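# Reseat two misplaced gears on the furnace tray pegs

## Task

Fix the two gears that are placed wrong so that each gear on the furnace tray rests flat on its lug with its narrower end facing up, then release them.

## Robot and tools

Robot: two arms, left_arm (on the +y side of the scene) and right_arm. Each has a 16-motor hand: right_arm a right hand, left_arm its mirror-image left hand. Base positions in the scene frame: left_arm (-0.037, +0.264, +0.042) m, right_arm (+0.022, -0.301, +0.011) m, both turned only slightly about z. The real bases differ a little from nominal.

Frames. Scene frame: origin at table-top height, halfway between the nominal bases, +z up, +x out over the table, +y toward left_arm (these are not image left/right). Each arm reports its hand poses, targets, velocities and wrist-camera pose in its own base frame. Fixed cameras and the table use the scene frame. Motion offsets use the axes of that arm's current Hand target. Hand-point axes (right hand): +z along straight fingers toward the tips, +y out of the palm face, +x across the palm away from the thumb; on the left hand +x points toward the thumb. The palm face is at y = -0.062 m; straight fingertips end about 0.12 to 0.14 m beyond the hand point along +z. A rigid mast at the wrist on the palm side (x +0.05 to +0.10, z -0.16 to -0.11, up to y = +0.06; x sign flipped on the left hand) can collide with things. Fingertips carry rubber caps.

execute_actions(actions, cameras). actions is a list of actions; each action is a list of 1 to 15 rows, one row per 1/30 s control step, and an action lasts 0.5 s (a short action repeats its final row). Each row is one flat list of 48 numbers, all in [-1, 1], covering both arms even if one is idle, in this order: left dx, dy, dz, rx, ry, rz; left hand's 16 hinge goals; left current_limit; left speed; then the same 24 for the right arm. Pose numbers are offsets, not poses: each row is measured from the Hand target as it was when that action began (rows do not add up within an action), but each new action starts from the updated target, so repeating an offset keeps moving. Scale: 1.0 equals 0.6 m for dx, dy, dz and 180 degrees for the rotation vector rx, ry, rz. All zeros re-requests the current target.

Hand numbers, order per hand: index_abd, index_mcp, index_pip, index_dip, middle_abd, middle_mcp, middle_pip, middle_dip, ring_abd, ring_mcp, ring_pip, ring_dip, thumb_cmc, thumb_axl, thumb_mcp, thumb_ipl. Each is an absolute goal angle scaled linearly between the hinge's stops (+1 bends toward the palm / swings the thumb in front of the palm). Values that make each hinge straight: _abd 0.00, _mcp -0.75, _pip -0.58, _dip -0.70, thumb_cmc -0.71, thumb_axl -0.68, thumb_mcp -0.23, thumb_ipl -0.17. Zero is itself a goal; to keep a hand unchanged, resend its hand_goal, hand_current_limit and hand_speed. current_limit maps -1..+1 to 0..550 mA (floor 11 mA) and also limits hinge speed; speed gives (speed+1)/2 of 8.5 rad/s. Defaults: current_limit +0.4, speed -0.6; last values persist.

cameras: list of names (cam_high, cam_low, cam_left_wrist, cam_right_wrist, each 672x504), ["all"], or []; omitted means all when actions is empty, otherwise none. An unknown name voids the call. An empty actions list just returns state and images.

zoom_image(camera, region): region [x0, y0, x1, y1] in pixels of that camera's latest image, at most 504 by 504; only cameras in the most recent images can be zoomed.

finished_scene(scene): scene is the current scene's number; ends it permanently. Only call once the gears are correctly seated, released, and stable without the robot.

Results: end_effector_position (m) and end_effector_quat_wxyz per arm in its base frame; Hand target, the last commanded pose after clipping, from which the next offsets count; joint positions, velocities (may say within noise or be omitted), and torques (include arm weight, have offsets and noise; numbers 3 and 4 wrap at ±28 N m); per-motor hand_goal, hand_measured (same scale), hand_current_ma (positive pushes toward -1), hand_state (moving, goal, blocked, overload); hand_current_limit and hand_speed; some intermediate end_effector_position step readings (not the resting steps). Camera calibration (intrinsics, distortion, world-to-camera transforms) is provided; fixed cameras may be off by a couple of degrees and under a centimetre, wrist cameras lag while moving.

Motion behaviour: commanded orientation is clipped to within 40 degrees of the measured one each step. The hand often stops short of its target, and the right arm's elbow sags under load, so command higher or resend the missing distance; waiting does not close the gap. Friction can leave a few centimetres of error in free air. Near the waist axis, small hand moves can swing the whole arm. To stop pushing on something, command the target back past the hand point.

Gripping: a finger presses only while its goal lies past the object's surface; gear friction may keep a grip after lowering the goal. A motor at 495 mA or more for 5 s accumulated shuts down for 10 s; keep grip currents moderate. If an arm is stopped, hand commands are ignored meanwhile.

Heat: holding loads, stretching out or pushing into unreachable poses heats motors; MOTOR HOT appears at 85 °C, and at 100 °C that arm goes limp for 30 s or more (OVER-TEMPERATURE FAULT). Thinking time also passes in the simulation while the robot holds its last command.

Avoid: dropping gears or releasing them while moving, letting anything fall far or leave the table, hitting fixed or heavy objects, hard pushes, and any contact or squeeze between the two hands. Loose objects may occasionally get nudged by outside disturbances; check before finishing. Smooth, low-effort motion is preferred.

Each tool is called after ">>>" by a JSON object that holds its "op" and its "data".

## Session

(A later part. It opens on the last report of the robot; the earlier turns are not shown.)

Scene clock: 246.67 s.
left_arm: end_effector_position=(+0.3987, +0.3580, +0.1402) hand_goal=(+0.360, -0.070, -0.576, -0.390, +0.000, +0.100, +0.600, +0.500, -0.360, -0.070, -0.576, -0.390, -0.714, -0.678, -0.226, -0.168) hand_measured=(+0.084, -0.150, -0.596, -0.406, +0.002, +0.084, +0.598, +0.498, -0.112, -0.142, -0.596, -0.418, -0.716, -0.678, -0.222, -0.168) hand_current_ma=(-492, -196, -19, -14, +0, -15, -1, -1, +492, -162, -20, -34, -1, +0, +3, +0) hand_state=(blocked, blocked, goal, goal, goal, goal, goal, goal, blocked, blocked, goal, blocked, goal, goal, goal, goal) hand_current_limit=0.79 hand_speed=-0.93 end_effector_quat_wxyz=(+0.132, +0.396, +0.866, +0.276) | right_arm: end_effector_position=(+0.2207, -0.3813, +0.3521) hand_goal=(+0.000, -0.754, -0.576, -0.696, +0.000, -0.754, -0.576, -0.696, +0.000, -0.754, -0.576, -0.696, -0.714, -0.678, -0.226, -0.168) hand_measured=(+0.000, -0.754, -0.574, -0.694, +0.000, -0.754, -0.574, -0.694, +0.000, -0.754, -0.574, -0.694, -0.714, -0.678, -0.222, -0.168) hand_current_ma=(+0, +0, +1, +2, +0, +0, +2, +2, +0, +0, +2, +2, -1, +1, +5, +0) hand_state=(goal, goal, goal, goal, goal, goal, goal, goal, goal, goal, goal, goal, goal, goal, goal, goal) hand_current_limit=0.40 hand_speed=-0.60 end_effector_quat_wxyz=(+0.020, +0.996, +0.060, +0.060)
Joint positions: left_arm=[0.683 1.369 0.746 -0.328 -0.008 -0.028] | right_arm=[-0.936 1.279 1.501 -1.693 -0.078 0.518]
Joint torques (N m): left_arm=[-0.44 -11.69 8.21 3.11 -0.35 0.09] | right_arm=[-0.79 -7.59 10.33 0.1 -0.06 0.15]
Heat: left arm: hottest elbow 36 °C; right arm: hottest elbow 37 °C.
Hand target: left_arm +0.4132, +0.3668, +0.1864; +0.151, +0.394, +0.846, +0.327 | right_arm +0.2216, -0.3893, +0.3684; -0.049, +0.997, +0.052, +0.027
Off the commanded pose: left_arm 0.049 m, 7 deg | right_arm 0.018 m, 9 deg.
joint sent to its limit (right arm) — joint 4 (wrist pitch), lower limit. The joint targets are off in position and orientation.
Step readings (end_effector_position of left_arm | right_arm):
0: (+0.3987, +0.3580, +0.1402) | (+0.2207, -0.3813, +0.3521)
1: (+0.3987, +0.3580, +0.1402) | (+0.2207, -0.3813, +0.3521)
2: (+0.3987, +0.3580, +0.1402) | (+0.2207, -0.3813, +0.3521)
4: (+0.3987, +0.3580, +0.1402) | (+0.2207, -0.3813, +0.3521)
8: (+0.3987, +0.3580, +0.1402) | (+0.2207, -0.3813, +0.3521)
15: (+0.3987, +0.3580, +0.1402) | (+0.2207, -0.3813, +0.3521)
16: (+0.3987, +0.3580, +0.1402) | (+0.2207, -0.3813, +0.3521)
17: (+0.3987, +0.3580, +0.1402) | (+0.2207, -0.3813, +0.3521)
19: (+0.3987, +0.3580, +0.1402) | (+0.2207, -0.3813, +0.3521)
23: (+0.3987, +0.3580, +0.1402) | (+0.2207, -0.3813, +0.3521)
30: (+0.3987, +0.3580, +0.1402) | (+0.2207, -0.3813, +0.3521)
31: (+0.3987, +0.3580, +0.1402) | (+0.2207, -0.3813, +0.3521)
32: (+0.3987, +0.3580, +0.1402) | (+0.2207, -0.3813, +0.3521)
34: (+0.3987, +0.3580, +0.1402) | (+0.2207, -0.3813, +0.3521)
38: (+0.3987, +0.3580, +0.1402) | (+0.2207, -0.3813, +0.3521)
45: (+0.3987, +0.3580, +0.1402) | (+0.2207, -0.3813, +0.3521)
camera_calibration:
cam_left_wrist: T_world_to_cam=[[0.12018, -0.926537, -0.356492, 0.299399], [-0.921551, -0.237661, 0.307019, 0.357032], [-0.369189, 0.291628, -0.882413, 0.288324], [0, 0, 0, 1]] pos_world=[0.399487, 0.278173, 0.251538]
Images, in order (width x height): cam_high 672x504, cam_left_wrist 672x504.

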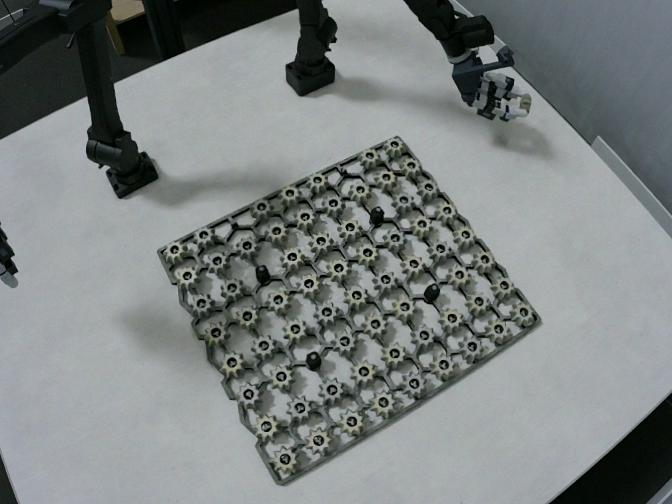

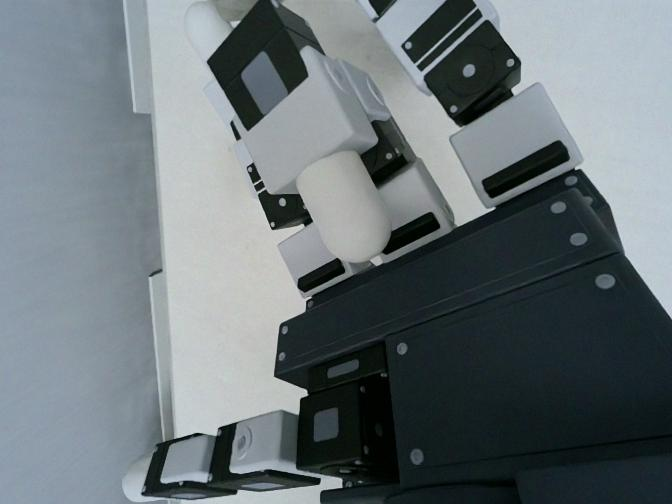

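>>> {"op": "execute_actions", "data": {"actions": [[[0,0,0,0,0,0,0.36,-0.07,-0.576,-0.29,0,0.1,0.6,0.5,-0.36,-0.07,-0.576,-0.29,-0.714,-0.678,-0.226,-0.168,0.79,-0.93,0,0,0,0,0,0,0,-0.754,-0.576,-0.696,0,-0.754,-0.576,-0.696,0,-0.754,-0.576,-0.696,-0.714,-0.678,-0.226,-0.168,0.4,-0.6]],[[0,0,0,0,0,0,0.36,-0.07,-0.576,-0.19,0,0.1,0.6,0.5,-0.36,-0.07,-0.576,-0.19,-0.714,-0.678,-0.226,-0.168,0.79,-0.93,0,0,0,0,0,0,0,-0.754,-0.576,-0.696,0,-0.754,-0.576,-0.696,0,-0.754,-0.576,-0.696,-0.714,-0.678,-0.226,-0.168,0.4,-0.6]],[[0,0,0,0,0,0,0.36,-0.07,-0.576,-0.12,0,0.1,0.6,0.5,-0.36,-0.07,-0.576,-0.12,-0.714,-0.678,-0.226,-0.168,0.79,-0.93,0,0,0,0,0,0,0,-0.754,-0.576,-0.696,0,-0.754,-0.576,-0.696,0,-0.754,-0.576,-0.696,-0.714,-0.678,-0.226,-0.168,0.4,-0.6]]], "cameras": ["cam_left_wrist","cam_high","cam_low"]}}

>>> {"op": "zoom_image", "data": {"camera": "cam_high", "region": [450, 60, 570, 160]}}

>>> {"op": "zoom_image", "data": {"camera": "cam_low", "region": [290, 200, 410, 300]}}

Scene clock: 248.77 s.
left_arm: end_effector_position=(+0.3987, +0.3580, +0.1402) hand_goal=(+0.360, -0.070, -0.576, -0.120, +0.000, +0.100, +0.600, +0.500, -0.360, -0.070, -0.576, -0.120, -0.714, -0.678, -0.226, -0.168) hand_measured=(+0.084, -0.140, -0.596, -0.130, +0.002, +0.084, +0.598, +0.498, -0.128, -0.142, -0.596, -0.144, -0.716, -0.678, -0.222, -0.168) hand_current_ma=(-492, -156, -19, -7, +0, -15, -1, -1, +492, -162, -20, -28, -1, +0, +3, +0) hand_state=(blocked, blocked, goal, goal, goal, goal, goal, goal, blocked, blocked, blocked, blocked, goal, goal, goal, goal) hand_current_limit=0.79 hand_speed=-0.93 end_effector_quat_wxyz=(+0.132, +0.396, +0.866, +0.276) | right_arm: end_effector_position=(+0.2207, -0.3813, +0.3521) hand_goal=(+0.000, -0.754, -0.576, -0.696, +0.000, -0.754, -0.576, -0.696, +0.000, -0.754, -0.576, -0.696, -0.714, -0.678, -0.226, -0.168) hand_measured=(+0.000, -0.754, -0.574, -0.694, +0.000, -0.754, -0.574, -0.694, +0.000, -0.754, -0.574, -0.694, -0.714, -0.678, -0.222, -0.168) hand_current_ma=(+0, +0, +1, +2, +0, +0, +2, +2, +0, +0, +2, +2, -1, +1, +5, +0) hand_state=(goal, goal, goal, goal, goal, goal, goal, goal, goal, goal, goal, goal, goal, goal, goal, goal) hand_current_limit=0.40 hand_speed=-0.60 end_effector_quat_wxyz=(+0.020, +0.996, +0.060, +0.060)
Joint positions: left_arm=[0.683 1.369 0.746 -0.328 -0.008 -0.028] | right_arm=[-0.936 1.279 1.501 -1.693 -0.078 0.518]
Joint torques (N m): left_arm=[-0.44 -11.58 8.18 3.14 -0.35 0.07] | right_arm=[-0.79 -7.47 10.33 0.12 -0.05 0.16]
Heat: left arm: hottest elbow 36 °C; right arm: hottest elbow 37 °C.
Hand target: left_arm +0.4132, +0.3668, +0.1864; +0.151, +0.394, +0.846, +0.327 | right_arm +0.2216, -0.3893, +0.3684; -0.049, +0.997, +0.052, +0.027
Off the commanded pose: left_arm 0.049 m, 7 deg | right_arm 0.018 m, 9 deg.
joint sent to its limit (right arm) — joint 4 (wrist pitch), lower limit. The joint targets are off in position and orientation.
Step readings (end_effector_position of left_arm | right_arm):
0: (+0.3987, +0.3580, +0.1402) | (+0.2207, -0.3813, +0.3521)
1: (+0.3987, +0.3580, +0.1402) | (+0.2207, -0.3813, +0.3521)
2: (+0.3987, +0.3580, +0.1402) | (+0.2207, -0.3813, +0.3521)
4: (+0.3987, +0.3580, +0.1402) | (+0.2207, -0.3813, +0.3521)
8: (+0.3987, +0.3580, +0.1402) | (+0.2207, -0.3813, +0.3521)
15: (+0.3987, +0.3580, +0.1402) | (+0.2207, -0.3813, +0.3521)
16: (+0.3987, +0.3580, +0.1402) | (+0.2207, -0.3813, +0.3521)
17: (+0.3987, +0.3580, +0.1402) | (+0.2207, -0.3813, +0.3521)
19: (+0.3987, +0.3580, +0.1402) | (+0.2207, -0.3813, +0.3521)
23: (+0.3987, +0.3580, +0.1402) | (+0.2207, -0.3813, +0.3521)
30: (+0.3987, +0.3580, +0.1402) | (+0.2207, -0.3813, +0.3521)
31: (+0.3987, +0.3580, +0.1402) | (+0.2207, -0.3813, +0.3521)
32: (+0.3987, +0.3580, +0.1402) | (+0.2207, -0.3813, +0.3521)
34: (+0.3987, +0.3580, +0.1402) | (+0.2207, -0.3813, +0.3521)
38: (+0.3987, +0.3580, +0.1402) | (+0.2207, -0.3813, +0.3521)
45: (+0.3987, +0.3580, +0.1402) | (+0.2207, -0.3813, +0.3521)
camera_calibration:
cam_left_wrist: T_world_to_cam=[[0.12018, -0.926537, -0.356492, 0.299399], [-0.921551, -0.237661, 0.307019, 0.357032], [-0.369189, 0.291628, -0.882413, 0.288324], [0, 0, 0, 1]] pos_world=[0.399487, 0.278173, 0.251538]
Images, in order (width x height): cam_high 672x504, cam_low 672x504, cam_left_wrist 672x504.

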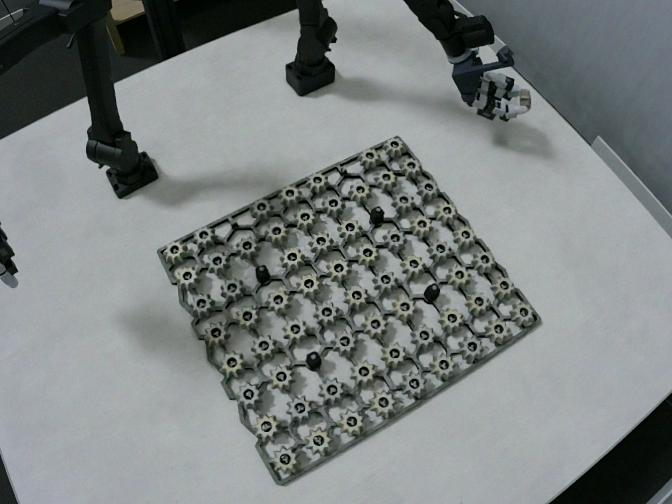

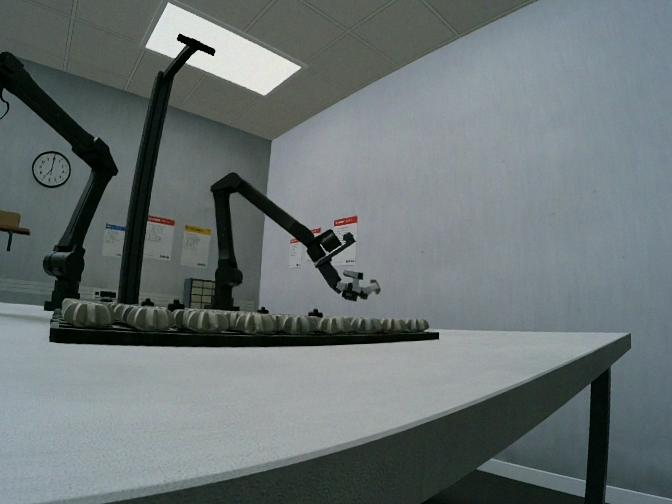

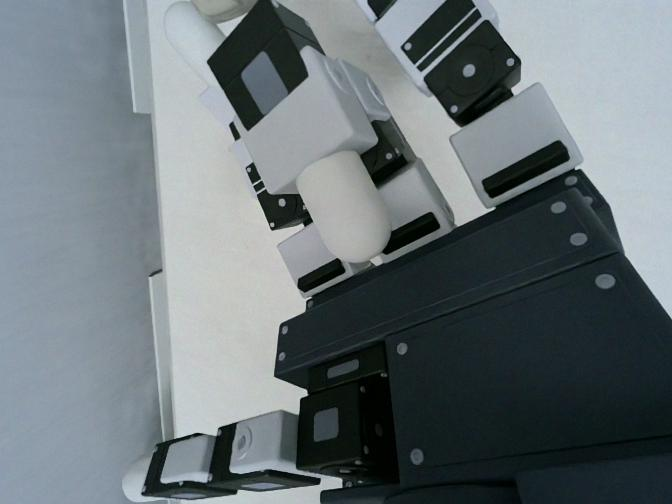

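Scaled by 4.200 from the camera's 672x504 image, which has a finer 960x720 frame.

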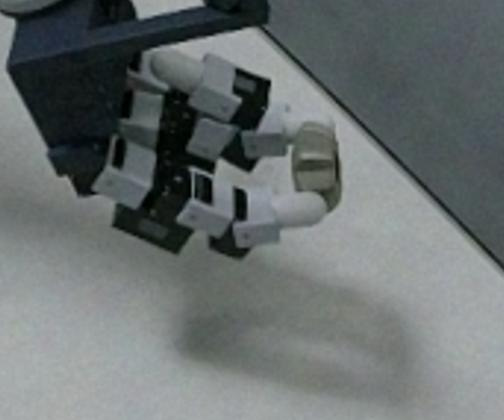

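Scaled by 4.200 from the camera's 672x504 image, which has a finer 960x720 frame.

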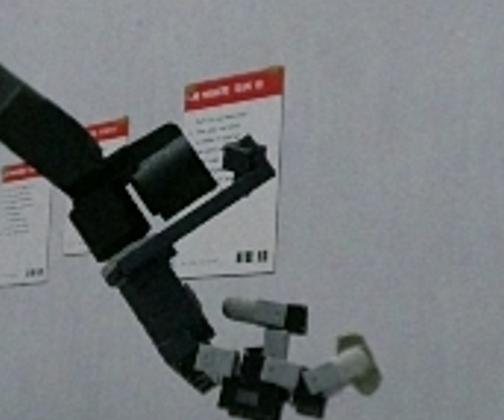

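>>> {"op": "zoom_image", "data": {"camera": "cam_high", "region": [505, 80, 545, 120]}}

>>> {"op": "zoom_image", "data": {"camera": "cam_low", "region": [355, 265, 395, 305]}}

Scaled by 12.600 from the camera's 672x504 image, which has a finer 960x720 frame.

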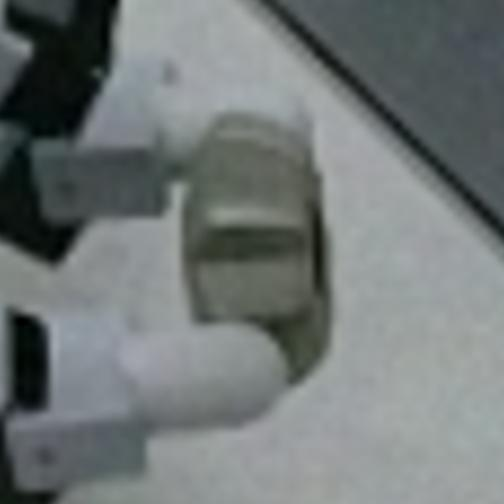

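Scaled by 12.600 from the camera's 672x504 image, which has a finer 960x720 frame.

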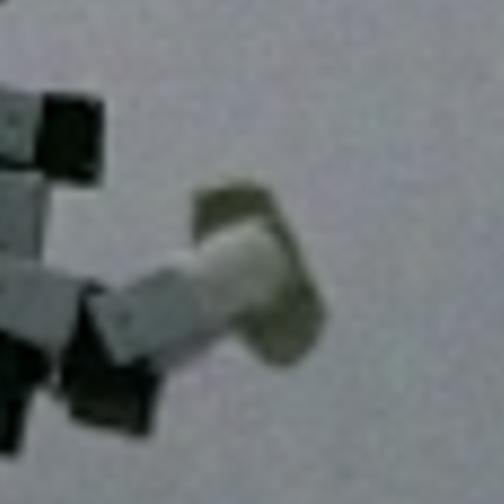

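>>> {"op": "execute_actions", "data": {"actions": [[[0,-0.0224,0.0247,0,0,0,0.36,-0.07,-0.576,-0.12,0,0.1,0.6,0.5,-0.36,-0.07,-0.576,-0.12,-0.714,-0.678,-0.226,-0.168,0.79,-0.93,0,0,0,0,0,0,0,-0.754,-0.576,-0.696,0,-0.754,-0.576,-0.696,0,-0.754,-0.576,-0.696,-0.714,-0.678,-0.226,-0.168,0.4,-0.6]],[[0,-0.0224,0.0247,0,0,0,0.36,-0.07,-0.576,-0.12,0,0.1,0.6,0.5,-0.36,-0.07,-0.576,-0.12,-0.714,-0.678,-0.226,-0.168,0.79,-0.93,0,0,0,0,0,0,0,-0.754,-0.576,-0.696,0,-0.754,-0.576,-0.696,0,-0.754,-0.576,-0.696,-0.714,-0.678,-0.226,-0.168,0.4,-0.6]],[[0,-0.0224,0.0247,0,0,0,0.36,-0.07,-0.576,-0.12,0,0.1,0.6,0.5,-0.36,-0.07,-0.576,-0.12,-0.714,-0.678,-0.226,-0.168,0.79,-0.93,0,0,0,0,0,0,0,-0.754,-0.576,-0.696,0,-0.754,-0.576,-0.696,0,-0.754,-0.576,-0.696,-0.714,-0.678,-0.226,-0.168,0.4,-0.6]]], "cameras": ["cam_high","cam_low"]}}

>>> {"op": "zoom_image", "data": {"camera": "cam_high", "region": [450, 60, 570, 160]}}

>>> {"op": "zoom_image", "data": {"camera": "cam_low", "region": [310, 260, 400, 320]}}

Scene clock: 251.73 s.
left_arm: end_effector_position=(+0.3950, +0.3550, +0.0877) hand_goal=(+0.360, -0.070, -0.576, -0.120, +0.000, +0.100, +0.600, +0.500, -0.360, -0.070, -0.576, -0.120, -0.714, -0.678, -0.226, -0.168) hand_measured=(+0.084, -0.136, -0.596, -0.130, +0.002, +0.084, +0.598, +0.498, -0.128, -0.142, -0.596, -0.142, -0.716, -0.678, -0.222, -0.168) hand_current_ma=(-492, -140, -19, -6, +0, -15, -1, -1, +492, -162, -20, -23, -1, +0, +3, +0) hand_state=(blocked, blocked, goal, goal, goal, goal, goal, goal, blocked, blocked, blocked, blocked, goal, goal, goal, goal) hand_current_limit=0.79 hand_speed=-0.93 end_effector_quat_wxyz=(+0.133, +0.395, +0.865, +0.279) | right_arm: end_effector_position=(+0.2207, -0.3813, +0.3521) hand_goal=(+0.000, -0.754, -0.576, -0.696, +0.000, -0.754, -0.576, -0.696, +0.000, -0.754, -0.576, -0.696, -0.714, -0.678, -0.226, -0.168) hand_measured=(+0.000, -0.754, -0.574, -0.694, +0.000, -0.754, -0.574, -0.694, +0.000, -0.754, -0.574, -0.694, -0.714, -0.678, -0.222, -0.168) hand_current_ma=(+0, +0, +1, +2, +0, +0, +2, +2, +0, +0, +2, +2, -1, +1, +5, +0) hand_state=(goal, goal, goal, goal, goal, goal, goal, goal, goal, goal, goal, goal, goal, goal, goal, goal) hand_current_limit=0.40 hand_speed=-0.60 end_effector_quat_wxyz=(+0.020, +0.996, +0.060, +0.060)
Joint positions: left_arm=[0.683 1.473 0.667 -0.136 -0.008 -0.028] | right_arm=[-0.936 1.279 1.501 -1.693 -0.078 0.518]
Joint torques (N m): left_arm=[-0.15 -10.87 7.43 3.3 -0.38 0.07] | right_arm=[-0.79 -7.59 10.35 0.08 -0.06 0.16]
Heat: left arm: hottest elbow 36 °C; right arm: hottest elbow 37 °C.
Hand target: left_arm +0.4131, +0.3668, +0.1263; +0.151, +0.394, +0.846, +0.327 | right_arm +0.2216, -0.3893, +0.3684; -0.049, +0.997, +0.052, +0.027
Off the commanded pose: left_arm 0.044 m, 6 deg | right_arm 0.018 m, 9 deg.
joint sent to its limit (right arm) — joint 4 (wrist pitch), lower limit. The joint targets are off in position and orientation.
Step readings (end_effector_position of left_arm | right_arm):
0: (+0.3987, +0.3580, +0.1402) | (+0.2207, -0.3813, +0.3521)
1: (+0.3987, +0.3580, +0.1402) | (+0.2207, -0.3813, +0.3521)
2: (+0.3988, +0.3580, +0.1404) | (+0.2207, -0.3813, +0.3521)
4: (+0.3987, +0.3580, +0.1403) | (+0.2207, -0.3813, +0.3521)
8: (+0.3978, +0.3573, +0.1349) | (+0.2207, -0.3813, +0.3521)
15: (+0.3960, +0.3557, +0.1263) | (+0.2207, -0.3813, +0.3521)
16: (+0.3961, +0.3559, +0.1267) | (+0.2207, -0.3813, +0.3521)
17: (+0.3964, +0.3561, +0.1272) | (+0.2207, -0.3813, +0.3521)
19: (+0.3976, +0.3571, +0.1258) | (+0.2207, -0.3813, +0.3521)
23: (+0.3985, +0.3578, +0.1172) | (+0.2207, -0.3813, +0.3521)
30: (+0.3950, +0.3550, +0.1058) | (+0.2207, -0.3813, +0.3521)
31: (+0.3954, +0.3553, +0.1065) | (+0.2207, -0.3813, +0.3521)
32: (+0.3956, +0.3554, +0.1062) | (+0.2207, -0.3813, +0.3521)
34: (+0.3971, +0.3567, +0.1065) | (+0.2207, -0.3813, +0.3521)
38: (+0.3982, +0.3576, +0.0983) | (+0.2207, -0.3813, +0.3521)
45: (+0.3945, +0.3545, +0.0867) | (+0.2207, -0.3813, +0.3521)
Images, in order (width x height): cam_high 672x504, cam_low 672x504.

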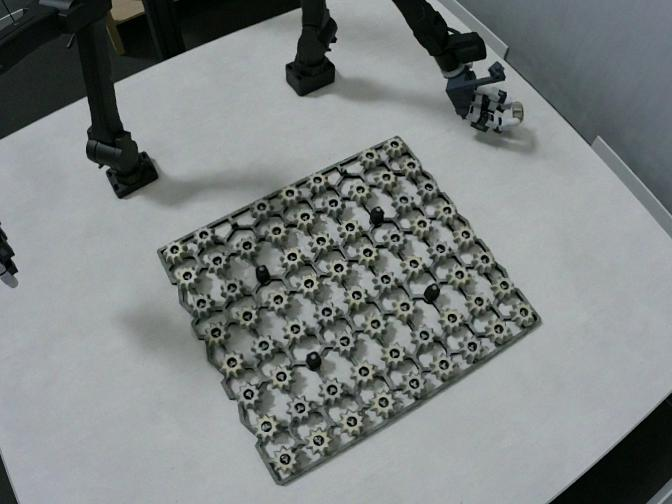

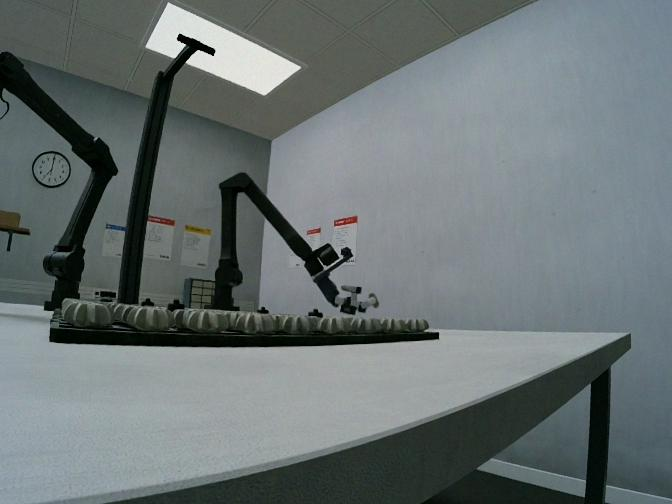

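Scaled by 4.200 from the camera's 672x504 image, which has a finer 960x720 frame.

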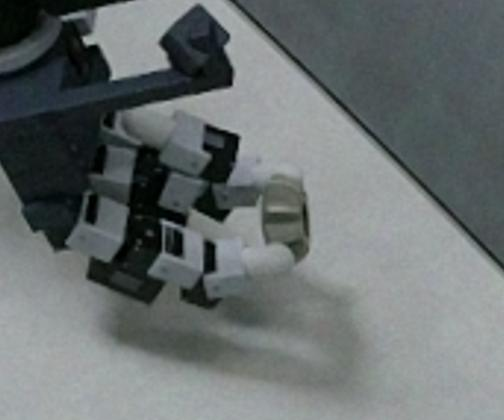

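Scaled by 5.600 from the camera's 672x504 image, which has a finer 960x720 frame.

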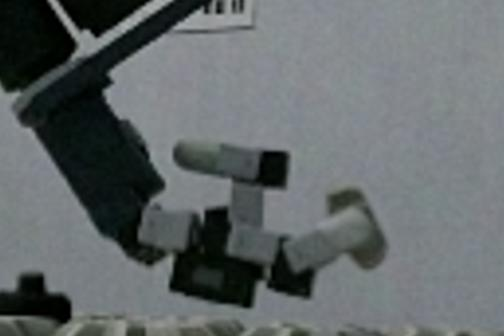

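>>> {"op": "execute_actions", "data": {"actions": [[[0,0,0,0,0,0,0.36,-0.16,-0.576,-0.03,0,0.1,0.6,0.5,-0.36,-0.16,-0.576,-0.03,-0.714,-0.678,-0.226,-0.168,0.79,-0.93,0,0,0,0,0,0,0,-0.754,-0.576,-0.696,0,-0.754,-0.576,-0.696,0,-0.754,-0.576,-0.696,-0.714,-0.678,-0.226,-0.168,0.4,-0.6]],[[0,0,0,0,0,0,0.36,-0.25,-0.576,0.06,0,0.1,0.6,0.5,-0.36,-0.25,-0.576,0.06,-0.714,-0.678,-0.226,-0.168,0.79,-0.93,0,0,0,0,0,0,0,-0.754,-0.576,-0.696,0,-0.754,-0.576,-0.696,0,-0.754,-0.576,-0.696,-0.714,-0.678,-0.226,-0.168,0.4,-0.6]],[[0,0,0,0,0,0,0.36,-0.34,-0.576,0.15,0,0.1,0.6,0.5,-0.36,-0.34,-0.576,0.15,-0.714,-0.678,-0.226,-0.168,0.79,-0.93,0,0,0,0,0,0,0,-0.754,-0.576,-0.696,0,-0.754,-0.576,-0.696,0,-0.754,-0.576,-0.696,-0.714,-0.678,-0.226,-0.168,0.4,-0.6]],[[0,0,0,0,0,0,0.36,-0.42,-0.576,0.25,0,0.1,0.6,0.5,-0.36,-0.42,-0.576,0.25,-0.714,-0.678,-0.226,-0.168,0.79,-0.93,0,0,0,0,0,0,0,-0.754,-0.576,-0.696,0,-0.754,-0.576,-0.696,0,-0.754,-0.576,-0.696,-0.714,-0.678,-0.226,-0.168,0.4,-0.6]]], "cameras": ["cam_high","cam_low"]}}

>>> {"op": "zoom_image", "data": {"camera": "cam_high", "region": [450, 60, 570, 160]}}

>>> {"op": "zoom_image", "data": {"camera": "cam_low", "region": [310, 260, 400, 320]}}

Scene clock: 255.47 s.
left_arm: end_effector_position=(+0.3954, +0.3553, +0.0883) hand_goal=(+0.360, -0.420, -0.576, +0.250, +0.000, +0.100, +0.600, +0.500, -0.360, -0.420, -0.576, +0.250, -0.714, -0.678, -0.226, -0.168) hand_measured=(+0.110, -0.440, -0.588, +0.248, +0.002, +0.084, +0.598, +0.498, -0.148, -0.460, -0.596, +0.226, -0.716, -0.678, -0.222, -0.168) hand_current_ma=(-492, -21, -9, +0, +0, -15, -1, -1, +492, -67, -21, -26, -1, +0, +3, +0) hand_state=(blocked, goal, goal, goal, goal, goal, goal, goal, blocked, blocked, blocked, blocked, goal, goal, goal, goal) hand_current_limit=0.79 hand_speed=-0.93 end_effector_quat_wxyz=(+0.134, +0.395, +0.865, +0.280) | right_arm: end_effector_position=(+0.2207, -0.3813, +0.3521) hand_goal=(+0.000, -0.754, -0.576, -0.696, +0.000, -0.754, -0.576, -0.696, +0.000, -0.754, -0.576, -0.696, -0.714, -0.678, -0.226, -0.168) hand_measured=(+0.000, -0.754, -0.574, -0.694, +0.000, -0.754, -0.574, -0.694, +0.000, -0.754, -0.574, -0.694, -0.714, -0.678, -0.222, -0.168) hand_current_ma=(+0, +0, +1, +2, +0, +0, +2, +2, +0, +0, +2, +2, -1, +1, +5, +0) hand_state=(goal, goal, goal, goal, goal, goal, goal, goal, goal, goal, goal, goal, goal, goal, goal, goal) hand_current_limit=0.40 hand_speed=-0.60 end_effector_quat_wxyz=(+0.020, +0.996, +0.060, +0.060)
Joint positions: left_arm=[0.683 1.473 0.667 -0.133 -0.008 -0.028] | right_arm=[-0.936 1.279 1.501 -1.693 -0.078 0.518]
Joint torques (N m): left_arm=[-0.21 -10.52 7.42 3.22 -0.33 0.07] | right_arm=[-0.85 -7.41 10.32 0.1 -0.06 0.14]
Heat: left arm: hottest elbow 36 °C; right arm: hottest elbow 38 °C.
Hand target: left_arm +0.4131, +0.3668, +0.1263; +0.151, +0.394, +0.846, +0.327 | right_arm +0.2216, -0.3893, +0.3684; -0.049, +0.997, +0.052, +0.027
Off the commanded pose: left_arm 0.044 m, 6 deg | right_arm 0.018 m, 9 deg.
joint sent to its limit (right arm) — joint 4 (wrist pitch), lower limit. The joint targets are off in position and orientation.
Step readings (end_effector_position of left_arm | right_arm):
0: (+0.3950, +0.3550, +0.0877) | (+0.2207, -0.3813, +0.3521)
1: (+0.3950, +0.3550, +0.0877) | (+0.2207, -0.3813, +0.3521)
2: (+0.3950, +0.3550, +0.0877) | (+0.2207, -0.3813, +0.3521)
4: (+0.3950, +0.3550, +0.0877) | (+0.2207, -0.3813, +0.3521)
8: (+0.3952, +0.3551, +0.0880) | (+0.2207, -0.3813, +0.3521)
15: (+0.3952, +0.3551, +0.0880) | (+0.2207, -0.3813, +0.3521)
16: (+0.3952, +0.3551, +0.0880) | (+0.2207, -0.3813, +0.3521)
17: (+0.3952, +0.3551, +0.0880) | (+0.2207, -0.3813, +0.3521)
19: (+0.3952, +0.3551, +0.0880) | (+0.2207, -0.3813, +0.3521)
23: (+0.3952, +0.3551, +0.0880) | (+0.2207, -0.3813, +0.3521)
30: (+0.3952, +0.3551, +0.0880) | (+0.2207, -0.3813, +0.3521)
31: (+0.3952, +0.3551, +0.0880) | (+0.2207, -0.3813, +0.3521)
32: (+0.3952, +0.3551, +0.0880) | (+0.2207, -0.3813, +0.3521)
34: (+0.3952, +0.3551, +0.0880) | (+0.2207, -0.3813, +0.3521)
38: (+0.3952, +0.3551, +0.0880) | (+0.2207, -0.3813, +0.3521)
45: (+0.3952, +0.3551, +0.0880) | (+0.2207, -0.3813, +0.3521)
46: (+0.3952, +0.3551, +0.0880) | (+0.2207, -0.3813, +0.3521)
47: (+0.3952, +0.3551, +0.0880) | (+0.2207, -0.3813, +0.3521)
49: (+0.3954, +0.3553, +0.0883) | (+0.2207, -0.3813, +0.3521)
53: (+0.3954, +0.3553, +0.0883) | (+0.2207, -0.3813, +0.3521)
60: (+0.3954, +0.3553, +0.0883) | (+0.2207, -0.3813, +0.3521)
Images, in order (width x height): cam_high 672x504, cam_low 672x504.

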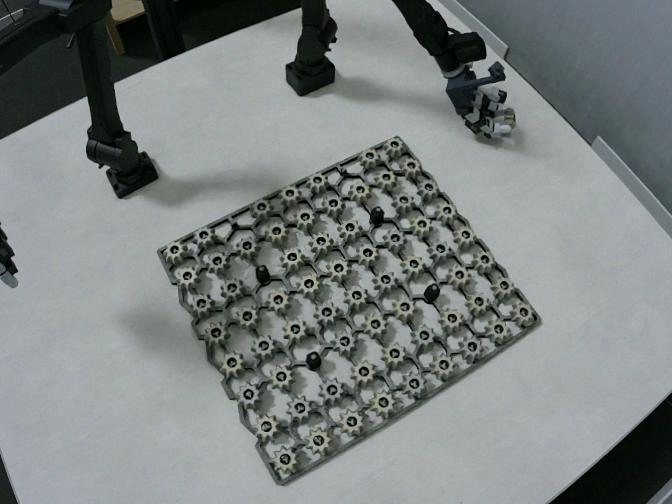

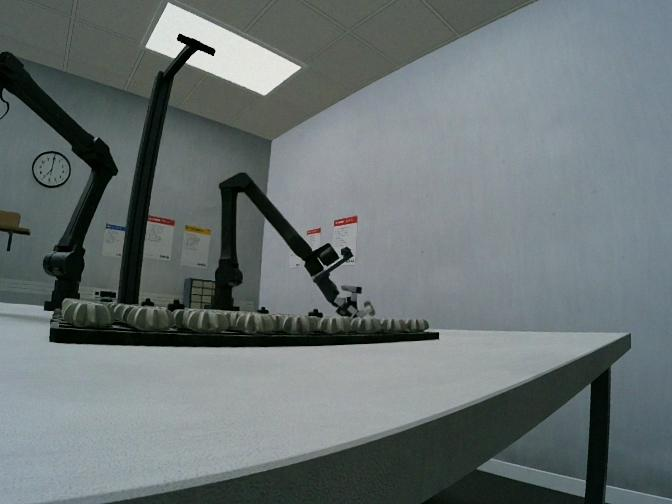

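Scaled by 4.200 from the camera's 672x504 image, which has a finer 960x720 frame.

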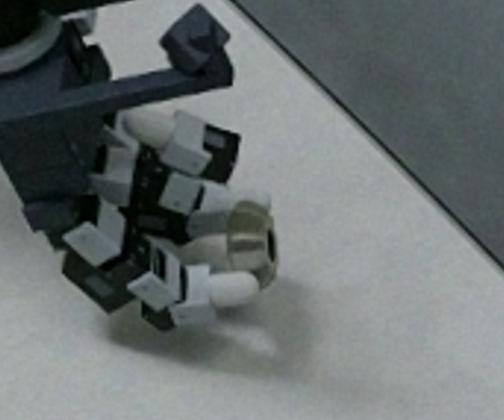

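Scaled by 5.600 from the camera's 672x504 image, which has a finer 960x720 frame.

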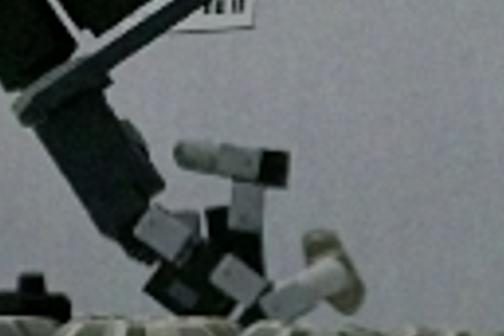

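>>> {"op": "execute_actions", "data": {"actions": [[[0,-0.0134,0.0148,0,0,0,0.36,-0.42,-0.576,0.25,0,0.1,0.6,0.5,-0.36,-0.42,-0.576,0.25,-0.714,-0.678,-0.226,-0.168,0.79,-0.93,0,0,0,0,0,0,0,-0.754,-0.576,-0.696,0,-0.754,-0.576,-0.696,0,-0.754,-0.576,-0.696,-0.714,-0.678,-0.226,-0.168,0.4,-0.6]],[[0,-0.0134,0.0148,0,0,0,0.36,-0.42,-0.576,0.25,0,0.1,0.6,0.5,-0.36,-0.42,-0.576,0.25,-0.714,-0.678,-0.226,-0.168,0.79,-0.93,0,0,0,0,0,0,0,-0.754,-0.576,-0.696,0,-0.754,-0.576,-0.696,0,-0.754,-0.576,-0.696,-0.714,-0.678,-0.226,-0.168,0.4,-0.6]],[[0,-0.01,0.011,0,0,0,0.36,-0.42,-0.576,0.25,0,0.1,0.6,0.5,-0.36,-0.42,-0.576,0.25,-0.714,-0.678,-0.226,-0.168,0.79,-0.93,0,0,0,0,0,0,0,-0.754,-0.576,-0.696,0,-0.754,-0.576,-0.696,0,-0.754,-0.576,-0.696,-0.714,-0.678,-0.226,-0.168,0.4,-0.6]]], "cameras": ["cam_high","cam_left_wrist"]}}

>>> {"op": "zoom_image", "data": {"camera": "cam_high", "region": [450, 60, 570, 160]}}

Scene clock: 257.73 s.
left_arm: end_effector_position=(+0.3989, +0.3582, +0.0665) hand_goal=(+0.360, -0.420, -0.576, +0.250, +0.000, +0.100, +0.600, +0.500, -0.360, -0.420, -0.576, +0.250, -0.714, -0.678, -0.226, -0.168) hand_measured=(+0.110, -0.438, -0.584, +0.248, +0.002, +0.084, +0.598, +0.498, -0.148, -0.462, -0.596, +0.228, -0.718, -0.678, -0.222, -0.168) hand_current_ma=(-492, -18, -4, +0, +0, -15, -1, -1, +492, -69, -21, -22, -1, +0, +3, +0) hand_state=(blocked, goal, goal, goal, goal, goal, goal, goal, blocked, blocked, blocked, blocked, goal, goal, goal, goal) hand_current_limit=0.79 hand_speed=-0.93 end_effector_quat_wxyz=(+0.139, +0.393, +0.861, +0.290) | right_arm: end_effector_position=(+0.2207, -0.3813, +0.3521) hand_goal=(+0.000, -0.754, -0.576, -0.696, +0.000, -0.754, -0.576, -0.696, +0.000, -0.754, -0.576, -0.696, -0.714, -0.678, -0.226, -0.168) hand_measured=(+0.000, -0.754, -0.574, -0.694, +0.000, -0.754, -0.574, -0.694, +0.000, -0.754, -0.574, -0.694, -0.714, -0.678, -0.222, -0.168) hand_current_ma=(+0, +0, +1, +2, +0, +0, +2, +2, +0, +0, +2, +2, -1, +1, +5, +0) hand_state=(goal, goal, goal, goal, goal, goal, goal, goal, goal, goal, goal, goal, goal, goal, goal, goal) hand_current_limit=0.40 hand_speed=-0.60 end_effector_quat_wxyz=(+0.020, +0.996, +0.060, +0.060)
Joint positions: left_arm=[0.683 1.547 0.647 -0.017 -0.008 -0.028] | right_arm=[-0.936 1.279 1.501 -1.693 -0.078 0.518]
Joint torques (N m): left_arm=[-0.21 -10.29 6.34 3.1 -0.33 0.08] | right_arm=[-0.85 -7.53 10.32 0.12 -0.06 0.15]
Heat: left arm: hottest elbow 36 °C; right arm: hottest elbow 38 °C.
Hand target: left_arm +0.4131, +0.3668, +0.0935; +0.151, +0.394, +0.846, +0.327 | right_arm +0.2216, -0.3893, +0.3684; -0.049, +0.997, +0.052, +0.027
Off the commanded pose: left_arm 0.032 m, 5 deg | right_arm 0.018 m, 9 deg.
joint sent to its limit (right arm) — joint 4 (wrist pitch), lower limit. The joint targets are off in position and orientation.
Step readings (end_effector_position of left_arm | right_arm):
0: (+0.3954, +0.3553, +0.0883) | (+0.2207, -0.3813, +0.3521)
1: (+0.3954, +0.3553, +0.0883) | (+0.2207, -0.3813, +0.3521)
2: (+0.3957, +0.3556, +0.0890) | (+0.2207, -0.3813, +0.3521)
4: (+0.3965, +0.3562, +0.0885) | (+0.2207, -0.3813, +0.3521)
8: (+0.3976, +0.3571, +0.0847) | (+0.2207, -0.3813, +0.3521)
15: (+0.3961, +0.3559, +0.0793) | (+0.2207, -0.3813, +0.3521)
16: (+0.3956, +0.3555, +0.0786) | (+0.2207, -0.3813, +0.3521)
17: (+0.3961, +0.3559, +0.0788) | (+0.2207, -0.3813, +0.3521)
19: (+0.3970, +0.3566, +0.0787) | (+0.2207, -0.3813, +0.3521)
23: (+0.3979, +0.3573, +0.0733) | (+0.2207, -0.3813, +0.3521)
30: (+0.3954, +0.3553, +0.0668) | (+0.2207, -0.3813, +0.3521)
31: (+0.3956, +0.3554, +0.0672) | (+0.2207, -0.3813, +0.3521)
32: (+0.3959, +0.3557, +0.0678) | (+0.2207, -0.3813, +0.3521)
34: (+0.3969, +0.3565, +0.0678) | (+0.2207, -0.3813, +0.3521)
38: (+0.3982, +0.3576, +0.0664) | (+0.2207, -0.3813, +0.3521)
45: (+0.3988, +0.3580, +0.0662) | (+0.2207, -0.3813, +0.3521)
camera_calibration:
cam_left_wrist: T_world_to_cam=[[0.1298, -0.918752, -0.372889, 0.267734], [-0.929208, -0.243947, 0.277603, 0.387268], [-0.346013, 0.310459, -0.885376, 0.207586], [0, 0, 0, 1]] pos_world=[0.396928, 0.276007, 0.17612]
Images, in order (width x height): cam_high 672x504, cam_left_wrist 672x504.

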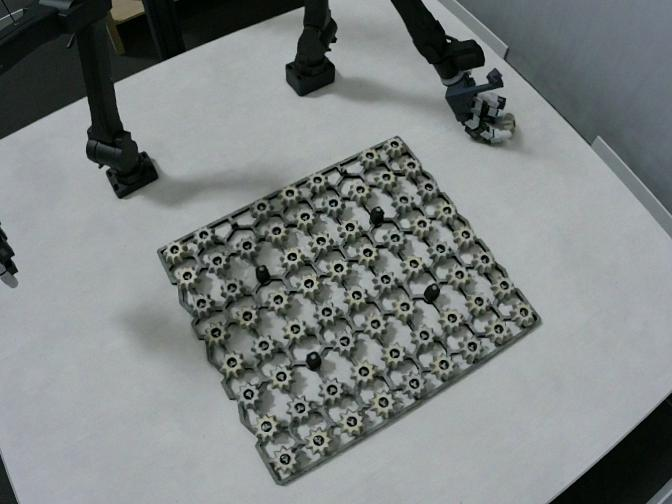

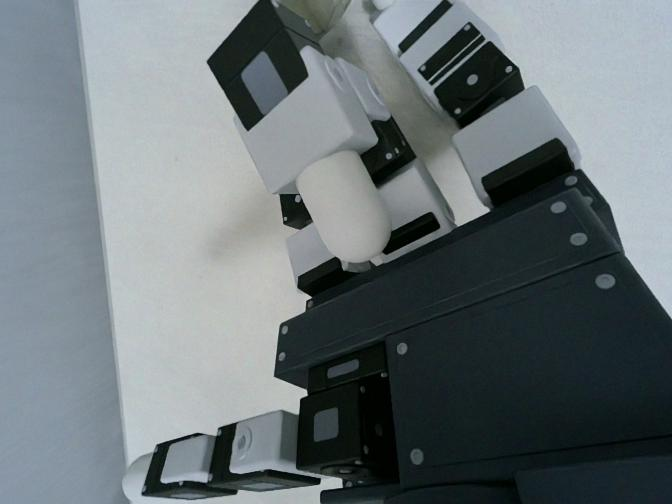

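Scaled by 4.200 from the camera's 672x504 image, which has a finer 960x720 frame.

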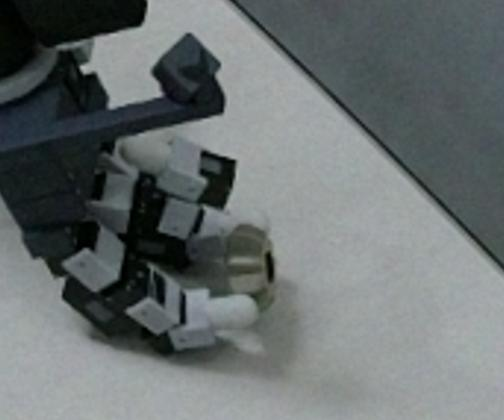

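>>> {"op": "zoom_image", "data": {"camera": "cam_high", "region": [490, 105, 525, 145]}}

Scaled by 12.600 from the camera's 672x504 image, which has a finer 960x720 frame.

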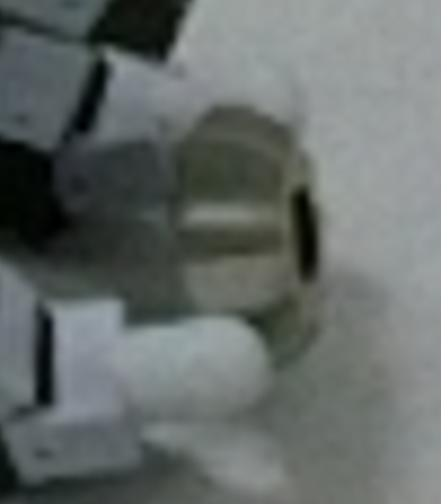

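>>> {"op": "execute_actions", "data": {"actions": [[[0,0,0,0,0,0,0.11,-0.42,-0.576,0.25,0,0.1,0.6,0.5,-0.148,-0.42,-0.576,0.25,-0.714,-0.678,-0.226,-0.168,0.79,-0.9,0,0,0,0,0,0,0,-0.754,-0.576,-0.696,0,-0.754,-0.576,-0.696,0,-0.754,-0.576,-0.696,-0.714,-0.678,-0.226,-0.168,0.4,-0.6]],[[0,0,0,0,0,0,0.1,-0.42,-0.576,0.25,0,0.1,0.6,0.5,-0.138,-0.42,-0.576,0.25,-0.714,-0.678,-0.226,-0.168,0.6,-0.93,0,0,0,0,0,0,0,-0.754,-0.576,-0.696,0,-0.754,-0.576,-0.696,0,-0.754,-0.576,-0.696,-0.714,-0.678,-0.226,-0.168,0.4,-0.6]]], "cameras": ["cam_high"]}}

>>> {"op": "zoom_image", "data": {"camera": "cam_high", "region": [490, 105, 525, 145]}}

Scene clock: 259.87 s.
left_arm: end_effector_position=(+0.4025, +0.3579, +0.0702) hand_goal=(+0.100, -0.420, -0.576, +0.250, +0.000, +0.100, +0.600, +0.500, -0.138, -0.420, -0.576, +0.250, -0.714, -0.678, -0.226, -0.168) hand_measured=(+0.096, -0.440, -0.582, +0.248, +0.002, +0.084, +0.598, +0.498, -0.136, -0.436, -0.582, +0.246, -0.718, -0.678, -0.222, -0.168) hand_current_ma=(-1, -22, -4, -1, +0, -14, -1, -1, +1, -15, -3, -1, -1, +0, +3, +0) hand_state=(goal, blocked, goal, goal, goal, goal, goal, goal, goal, goal, goal, goal, goal, goal, goal, goal) hand_current_limit=0.60 hand_speed=-0.93 end_effector_quat_wxyz=(+0.143, +0.394, +0.858, +0.297) | right_arm: end_effector_position=(+0.2207, -0.3813, +0.3521) hand_goal=(+0.000, -0.754, -0.576, -0.696, +0.000, -0.754, -0.576, -0.696, +0.000, -0.754, -0.576, -0.696, -0.714, -0.678, -0.226, -0.168) hand_measured=(+0.000, -0.754, -0.574, -0.694, +0.000, -0.754, -0.574, -0.694, +0.000, -0.754, -0.574, -0.694, -0.714, -0.678, -0.222, -0.168) hand_current_ma=(+0, +0, +1, +2, +0, +0, +2, +2, +0, +0, +2, +2, -1, +1, +5, +0) hand_state=(goal, goal, goal, goal, goal, goal, goal, goal, goal, goal, goal, goal, goal, goal, goal, goal) hand_current_limit=0.40 hand_speed=-0.60 end_effector_quat_wxyz=(+0.020, +0.996, +0.060, +0.060)
Joint positions: left_arm=[0.678 1.547 0.647 0 -0.008 -0.028] | right_arm=[-0.936 1.279 1.501 -1.693 -0.078 0.518]
Joint torques (N m): left_arm=[-0.67 -9.99 6.49 2.55 -0.3 0.08] | right_arm=[-0.79 -7.53 10.29 0.12 -0.05 0.15]
Heat: left arm: hottest elbow 36 °C; right arm: hottest elbow 38 °C.
Hand target: left_arm +0.4131, +0.3668, +0.0935; +0.151, +0.394, +0.846, +0.327 | right_arm +0.2216, -0.3893, +0.3684; -0.049, +0.997, +0.052, +0.027
Off the commanded pose: left_arm 0.027 m, 4 deg | right_arm 0.018 m, 9 deg.
joint sent to its limit (right arm) — joint 4 (wrist pitch), lower limit. The joint targets are off in position and orientation.
Step readings (end_effector_position of left_arm | right_arm):
0: (+0.3989, +0.3582, +0.0665) | (+0.2207, -0.3813, +0.3521)
1: (+0.3989, +0.3582, +0.0665) | (+0.2207, -0.3813, +0.3521)
2: (+0.3989, +0.3582, +0.0665) | (+0.2207, -0.3813, +0.3521)
4: (+0.3989, +0.3582, +0.0665) | (+0.2207, -0.3813, +0.3521)
8: (+0.3989, +0.3582, +0.0665) | (+0.2207, -0.3813, +0.3521)
15: (+0.3991, +0.3583, +0.0668) | (+0.2207, -0.3813, +0.3521)
16: (+0.3991, +0.3590, +0.0676) | (+0.2207, -0.3813, +0.3521)
17: (+0.3985, +0.3602, +0.0684) | (+0.2207, -0.3813, +0.3521)
19: (+0.3999, +0.3603, +0.0700) | (+0.2207, -0.3813, +0.3521)
23: (+0.4014, +0.3591, +0.0702) | (+0.2207, -0.3813, +0.3521)
30: (+0.4025, +0.3579, +0.0702) | (+0.2207, -0.3813, +0.3521)
Images, in order (width x height): cam_high 672x504.

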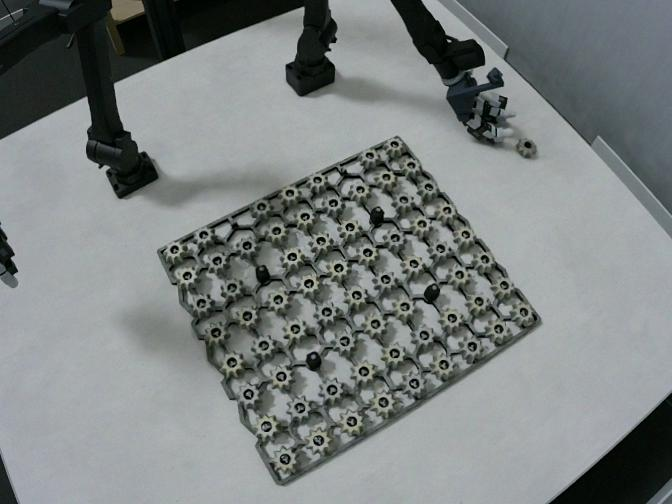

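Scaled by 12.600 from the camera's 672x504 image, which has a finer 960x720 frame.

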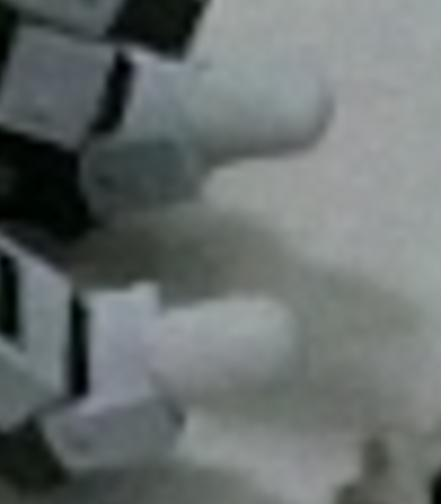

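>>> {"op": "zoom_image", "data": {"camera": "cam_high", "region": [508, 130, 544, 164]}}

Scaled by 14.000 from the camera's 672x504 image, which has a finer 960x720 frame.

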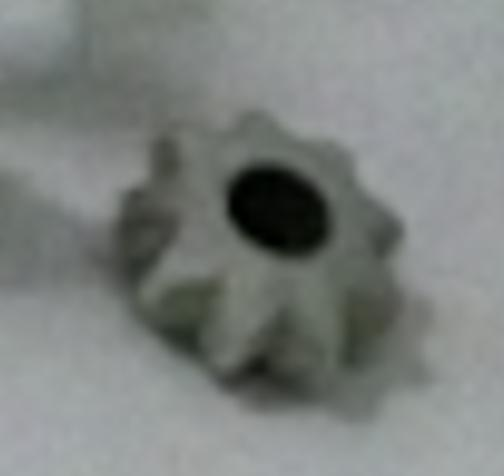

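>>> {"op": "execute_actions", "data": {"actions": [[[0,0.045,-0.05,0.02,0,0,-0.05,-0.42,-0.576,0.1,0,0.1,0.6,0.5,0.05,-0.42,-0.576,0.1,-0.714,-0.678,-0.226,-0.168,0.6,-0.6,0,0,0,0,0,0,0,-0.754,-0.576,-0.696,0,-0.754,-0.576,-0.696,0,-0.754,-0.576,-0.696,-0.714,-0.678,-0.226,-0.168,0.4,-0.6]],[[0,0.045,-0.05,0.04,0,0,-0.1,-0.6,-0.576,-0.3,0,0.1,0.6,0.5,0.1,-0.6,-0.576,-0.3,-0.714,-0.678,-0.226,-0.168,0.6,-0.5,0,0,0,0,0,0,0,-0.754,-0.576,-0.696,0,-0.754,-0.576,-0.696,0,-0.754,-0.576,-0.696,-0.714,-0.678,-0.226,-0.168,0.4,-0.6]],[[0,0.03,-0.05,0.06,0,0,-0.1,-0.754,-0.576,-0.696,0,0.1,0.6,0.5,0.1,-0.754,-0.576,-0.696,-0.714,-0.678,-0.226,-0.168,0.6,-0.4,0,0,0,0,0,0,0,-0.754,-0.576,-0.696,0,-0.754,-0.576,-0.696,0,-0.754,-0.576,-0.696,-0.714,-0.678,-0.226,-0.168,0.4,-0.6]],[[0,0.03,-0.03,0.06,0,0,-0.1,-0.754,-0.576,-0.696,0,0.1,0.6,0.5,0.1,-0.754,-0.576,-0.696,-0.714,-0.678,-0.226,-0.168,0.6,-0.4,0,0,0,0,0,0,0,-0.754,-0.576,-0.696,0,-0.754,-0.576,-0.696,0,-0.754,-0.576,-0.696,-0.714,-0.678,-0.226,-0.168,0.4,-0.6]],[[0,0.06,0,0.053,0,0,-0.1,-0.754,-0.576,-0.696,0,0.1,0.6,0.5,0.1,-0.754,-0.576,-0.696,-0.714,-0.678,-0.226,-0.168,0.6,-0.4,0,0,0,0,0,0,0,-0.754,-0.576,-0.696,0,-0.754,-0.576,-0.696,0,-0.754,-0.576,-0.696,-0.714,-0.678,-0.226,-0.168,0.4,-0.6]]], "cameras": ["cam_high","cam_left_wrist"]}}

Scene clock: 265.90 s.
left_arm: end_effector_position=(+0.4393, +0.3855, +0.2088) hand_goal=(-0.100, -0.754, -0.576, -0.696, +0.000, +0.100, +0.600, +0.500, +0.100, -0.754, -0.576, -0.696, -0.714, -0.678, -0.226, -0.168) hand_measured=(-0.096, -0.754, -0.578, -0.694, +0.002, +0.084, +0.598, +0.498, +0.096, -0.754, -0.578, -0.694, -0.716, -0.678, -0.222, -0.168) hand_current_ma=(+1, +0, -1, +1, +0, -14, -1, -1, -1, +0, +0, +1, +0, +0, +3, +0) hand_state=(goal, goal, goal, goal, goal, goal, goal, goal, goal, goal, goal, goal, goal, goal, goal, goal) hand_current_limit=0.60 hand_speed=-0.40 end_effector_quat_wxyz=(-0.011, +0.419, +0.908, -0.024) | right_arm: end_effector_position=(+0.2207, -0.3813, +0.3521) hand_goal=(+0.000, -0.754, -0.576, -0.696, +0.000, -0.754, -0.576, -0.696, +0.000, -0.754, -0.576, -0.696, -0.714, -0.678, -0.226, -0.168) hand_measured=(+0.000, -0.754, -0.574, -0.694, +0.000, -0.754, -0.574, -0.694, +0.000, -0.754, -0.574, -0.694, -0.714, -0.678, -0.222, -0.168) hand_current_ma=(+0, +0, +1, +2, +0, +0, +2, +2, +0, +0, +2, +2, -1, +1, +5, +0) hand_state=(goal, goal, goal, goal, goal, goal, goal, goal, goal, goal, goal, goal, goal, goal, goal, goal) hand_current_limit=0.40 hand_speed=-0.60 end_effector_quat_wxyz=(+0.020, +0.996, +0.060, +0.060)
Joint positions: left_arm=[0.678 1.686 1.586 -1.523 0.001 -0.028] | right_arm=[-0.936 1.279 1.501 -1.693 -0.078 0.518]
Joint torques (N m): left_arm=[0.09 -13.33 10.66 0.09 -0.13 0.02] | right_arm=[-0.85 -7.47 10.39 0.1 -0.06 0.15]
Heat: left arm: hottest elbow 36 °C; right arm: hottest elbow 38 °C.
Hand target: left_arm +0.4499, +0.3976, +0.2384; +0.001, +0.422, +0.907, +0.002 | right_arm +0.2216, -0.3893, +0.3684; -0.049, +0.997, +0.052, +0.027
Off the commanded pose: left_arm 0.034 m, 3 deg | right_arm 0.018 m, 9 deg.
joint sent to its limit (right arm) — joint 4 (wrist pitch), lower limit. The joint targets are off in position and orientation.
Step readings (end_effector_position of left_arm | right_arm):
0: (+0.4025, +0.3579, +0.0702) | (+0.2207, -0.3813, +0.3521)
1: (+0.4025, +0.3579, +0.0702) | (+0.2207, -0.3813, +0.3521)
2: (+0.4016, +0.3572, +0.0697) | (+0.2207, -0.3813, +0.3521)
4: (+0.3974, +0.3538, +0.0702) | (+0.2207, -0.3813, +0.3521)
8: (+0.3928, +0.3500, +0.0863) | (+0.2207, -0.3813, +0.3521)
15: (+0.3995, +0.3555, +0.1077) | (+0.2207, -0.3813, +0.3521)
16: (+0.3993, +0.3553, +0.1071) | (+0.2207, -0.3813, +0.3521)
17: (+0.3978, +0.3541, +0.1048) | (+0.2207, -0.3813, +0.3521)
19: (+0.3941, +0.3511, +0.1032) | (+0.2207, -0.3813, +0.3521)
23: (+0.3940, +0.3510, +0.1222) | (+0.2207, -0.3813, +0.3521)
30: (+0.4027, +0.3581, +0.1483) | (+0.2207, -0.3813, +0.3521)
31: (+0.4019, +0.3574, +0.1474) | (+0.2207, -0.3813, +0.3521)
32: (+0.4001, +0.3559, +0.1460) | (+0.2207, -0.3813, +0.3521)
34: (+0.3948, +0.3517, +0.1452) | (+0.2207, -0.3813, +0.3521)
38: (+0.3962, +0.3528, +0.1645) | (+0.2207, -0.3813, +0.3521)
45: (+0.4028, +0.3578, +0.1890) | (+0.2207, -0.3813, +0.3521)
46: (+0.4025, +0.3575, +0.1878) | (+0.2207, -0.3813, +0.3521)
47: (+0.4011, +0.3560, +0.1862) | (+0.2207, -0.3813, +0.3521)
49: (+0.3996, +0.3549, +0.1846) | (+0.2207, -0.3813, +0.3521)
53: (+0.4077, +0.3611, +0.1945) | (+0.2207, -0.3813, +0.3521)
60: (+0.4109, +0.3633, +0.2068) | (+0.2207, -0.3813, +0.3521)
61: (+0.4110, +0.3634, +0.2067) | (+0.2207, -0.3813, +0.3521)
62: (+0.4107, +0.3631, +0.2060) | (+0.2207, -0.3813, +0.3521)
64: (+0.4158, +0.3673, +0.2074) | (+0.2207, -0.3813, +0.3521)
68: (+0.4370, +0.3840, +0.2110) | (+0.2207, -0.3813, +0.3521)
75: (+0.4382, +0.3849, +0.2026) | (+0.2207, -0.3813, +0.3521)
camera_calibration:
cam_left_wrist: T_world_to_cam=[[0.0267079, -0.999025, 0.0351575, 0.331785], [-0.631146, 0.0104215, 0.775594, 0.0589477], [-0.775204, -0.042904, -0.630252, 0.610541], [0, 0, 0, 1]] pos_world=[0.501637, 0.357041, 0.327411]
Images, in order (width x height): cam_high 672x504, cam_left_wrist 672x504.

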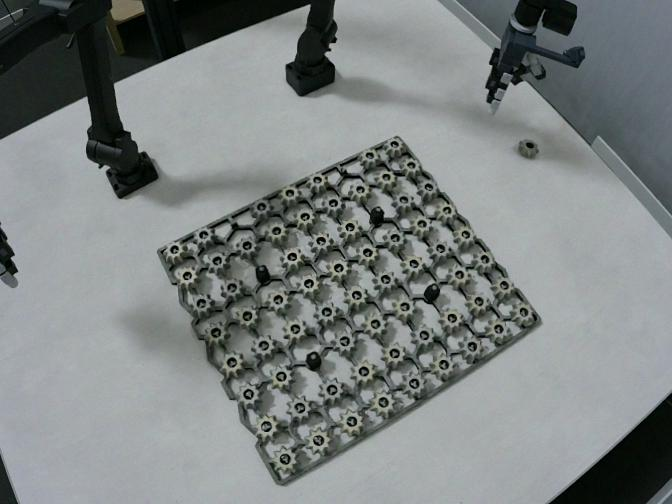

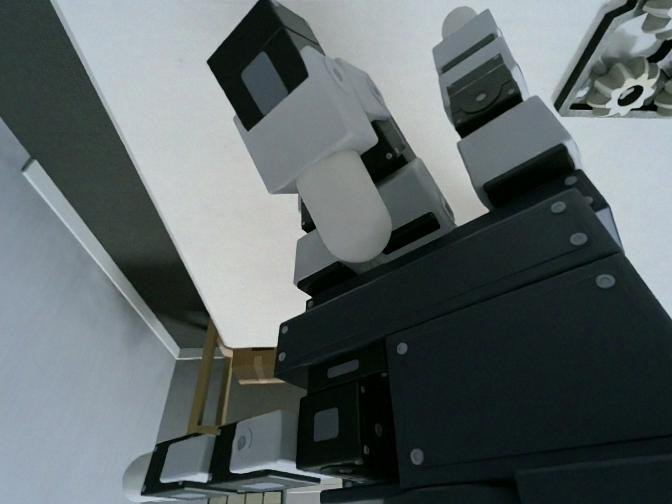

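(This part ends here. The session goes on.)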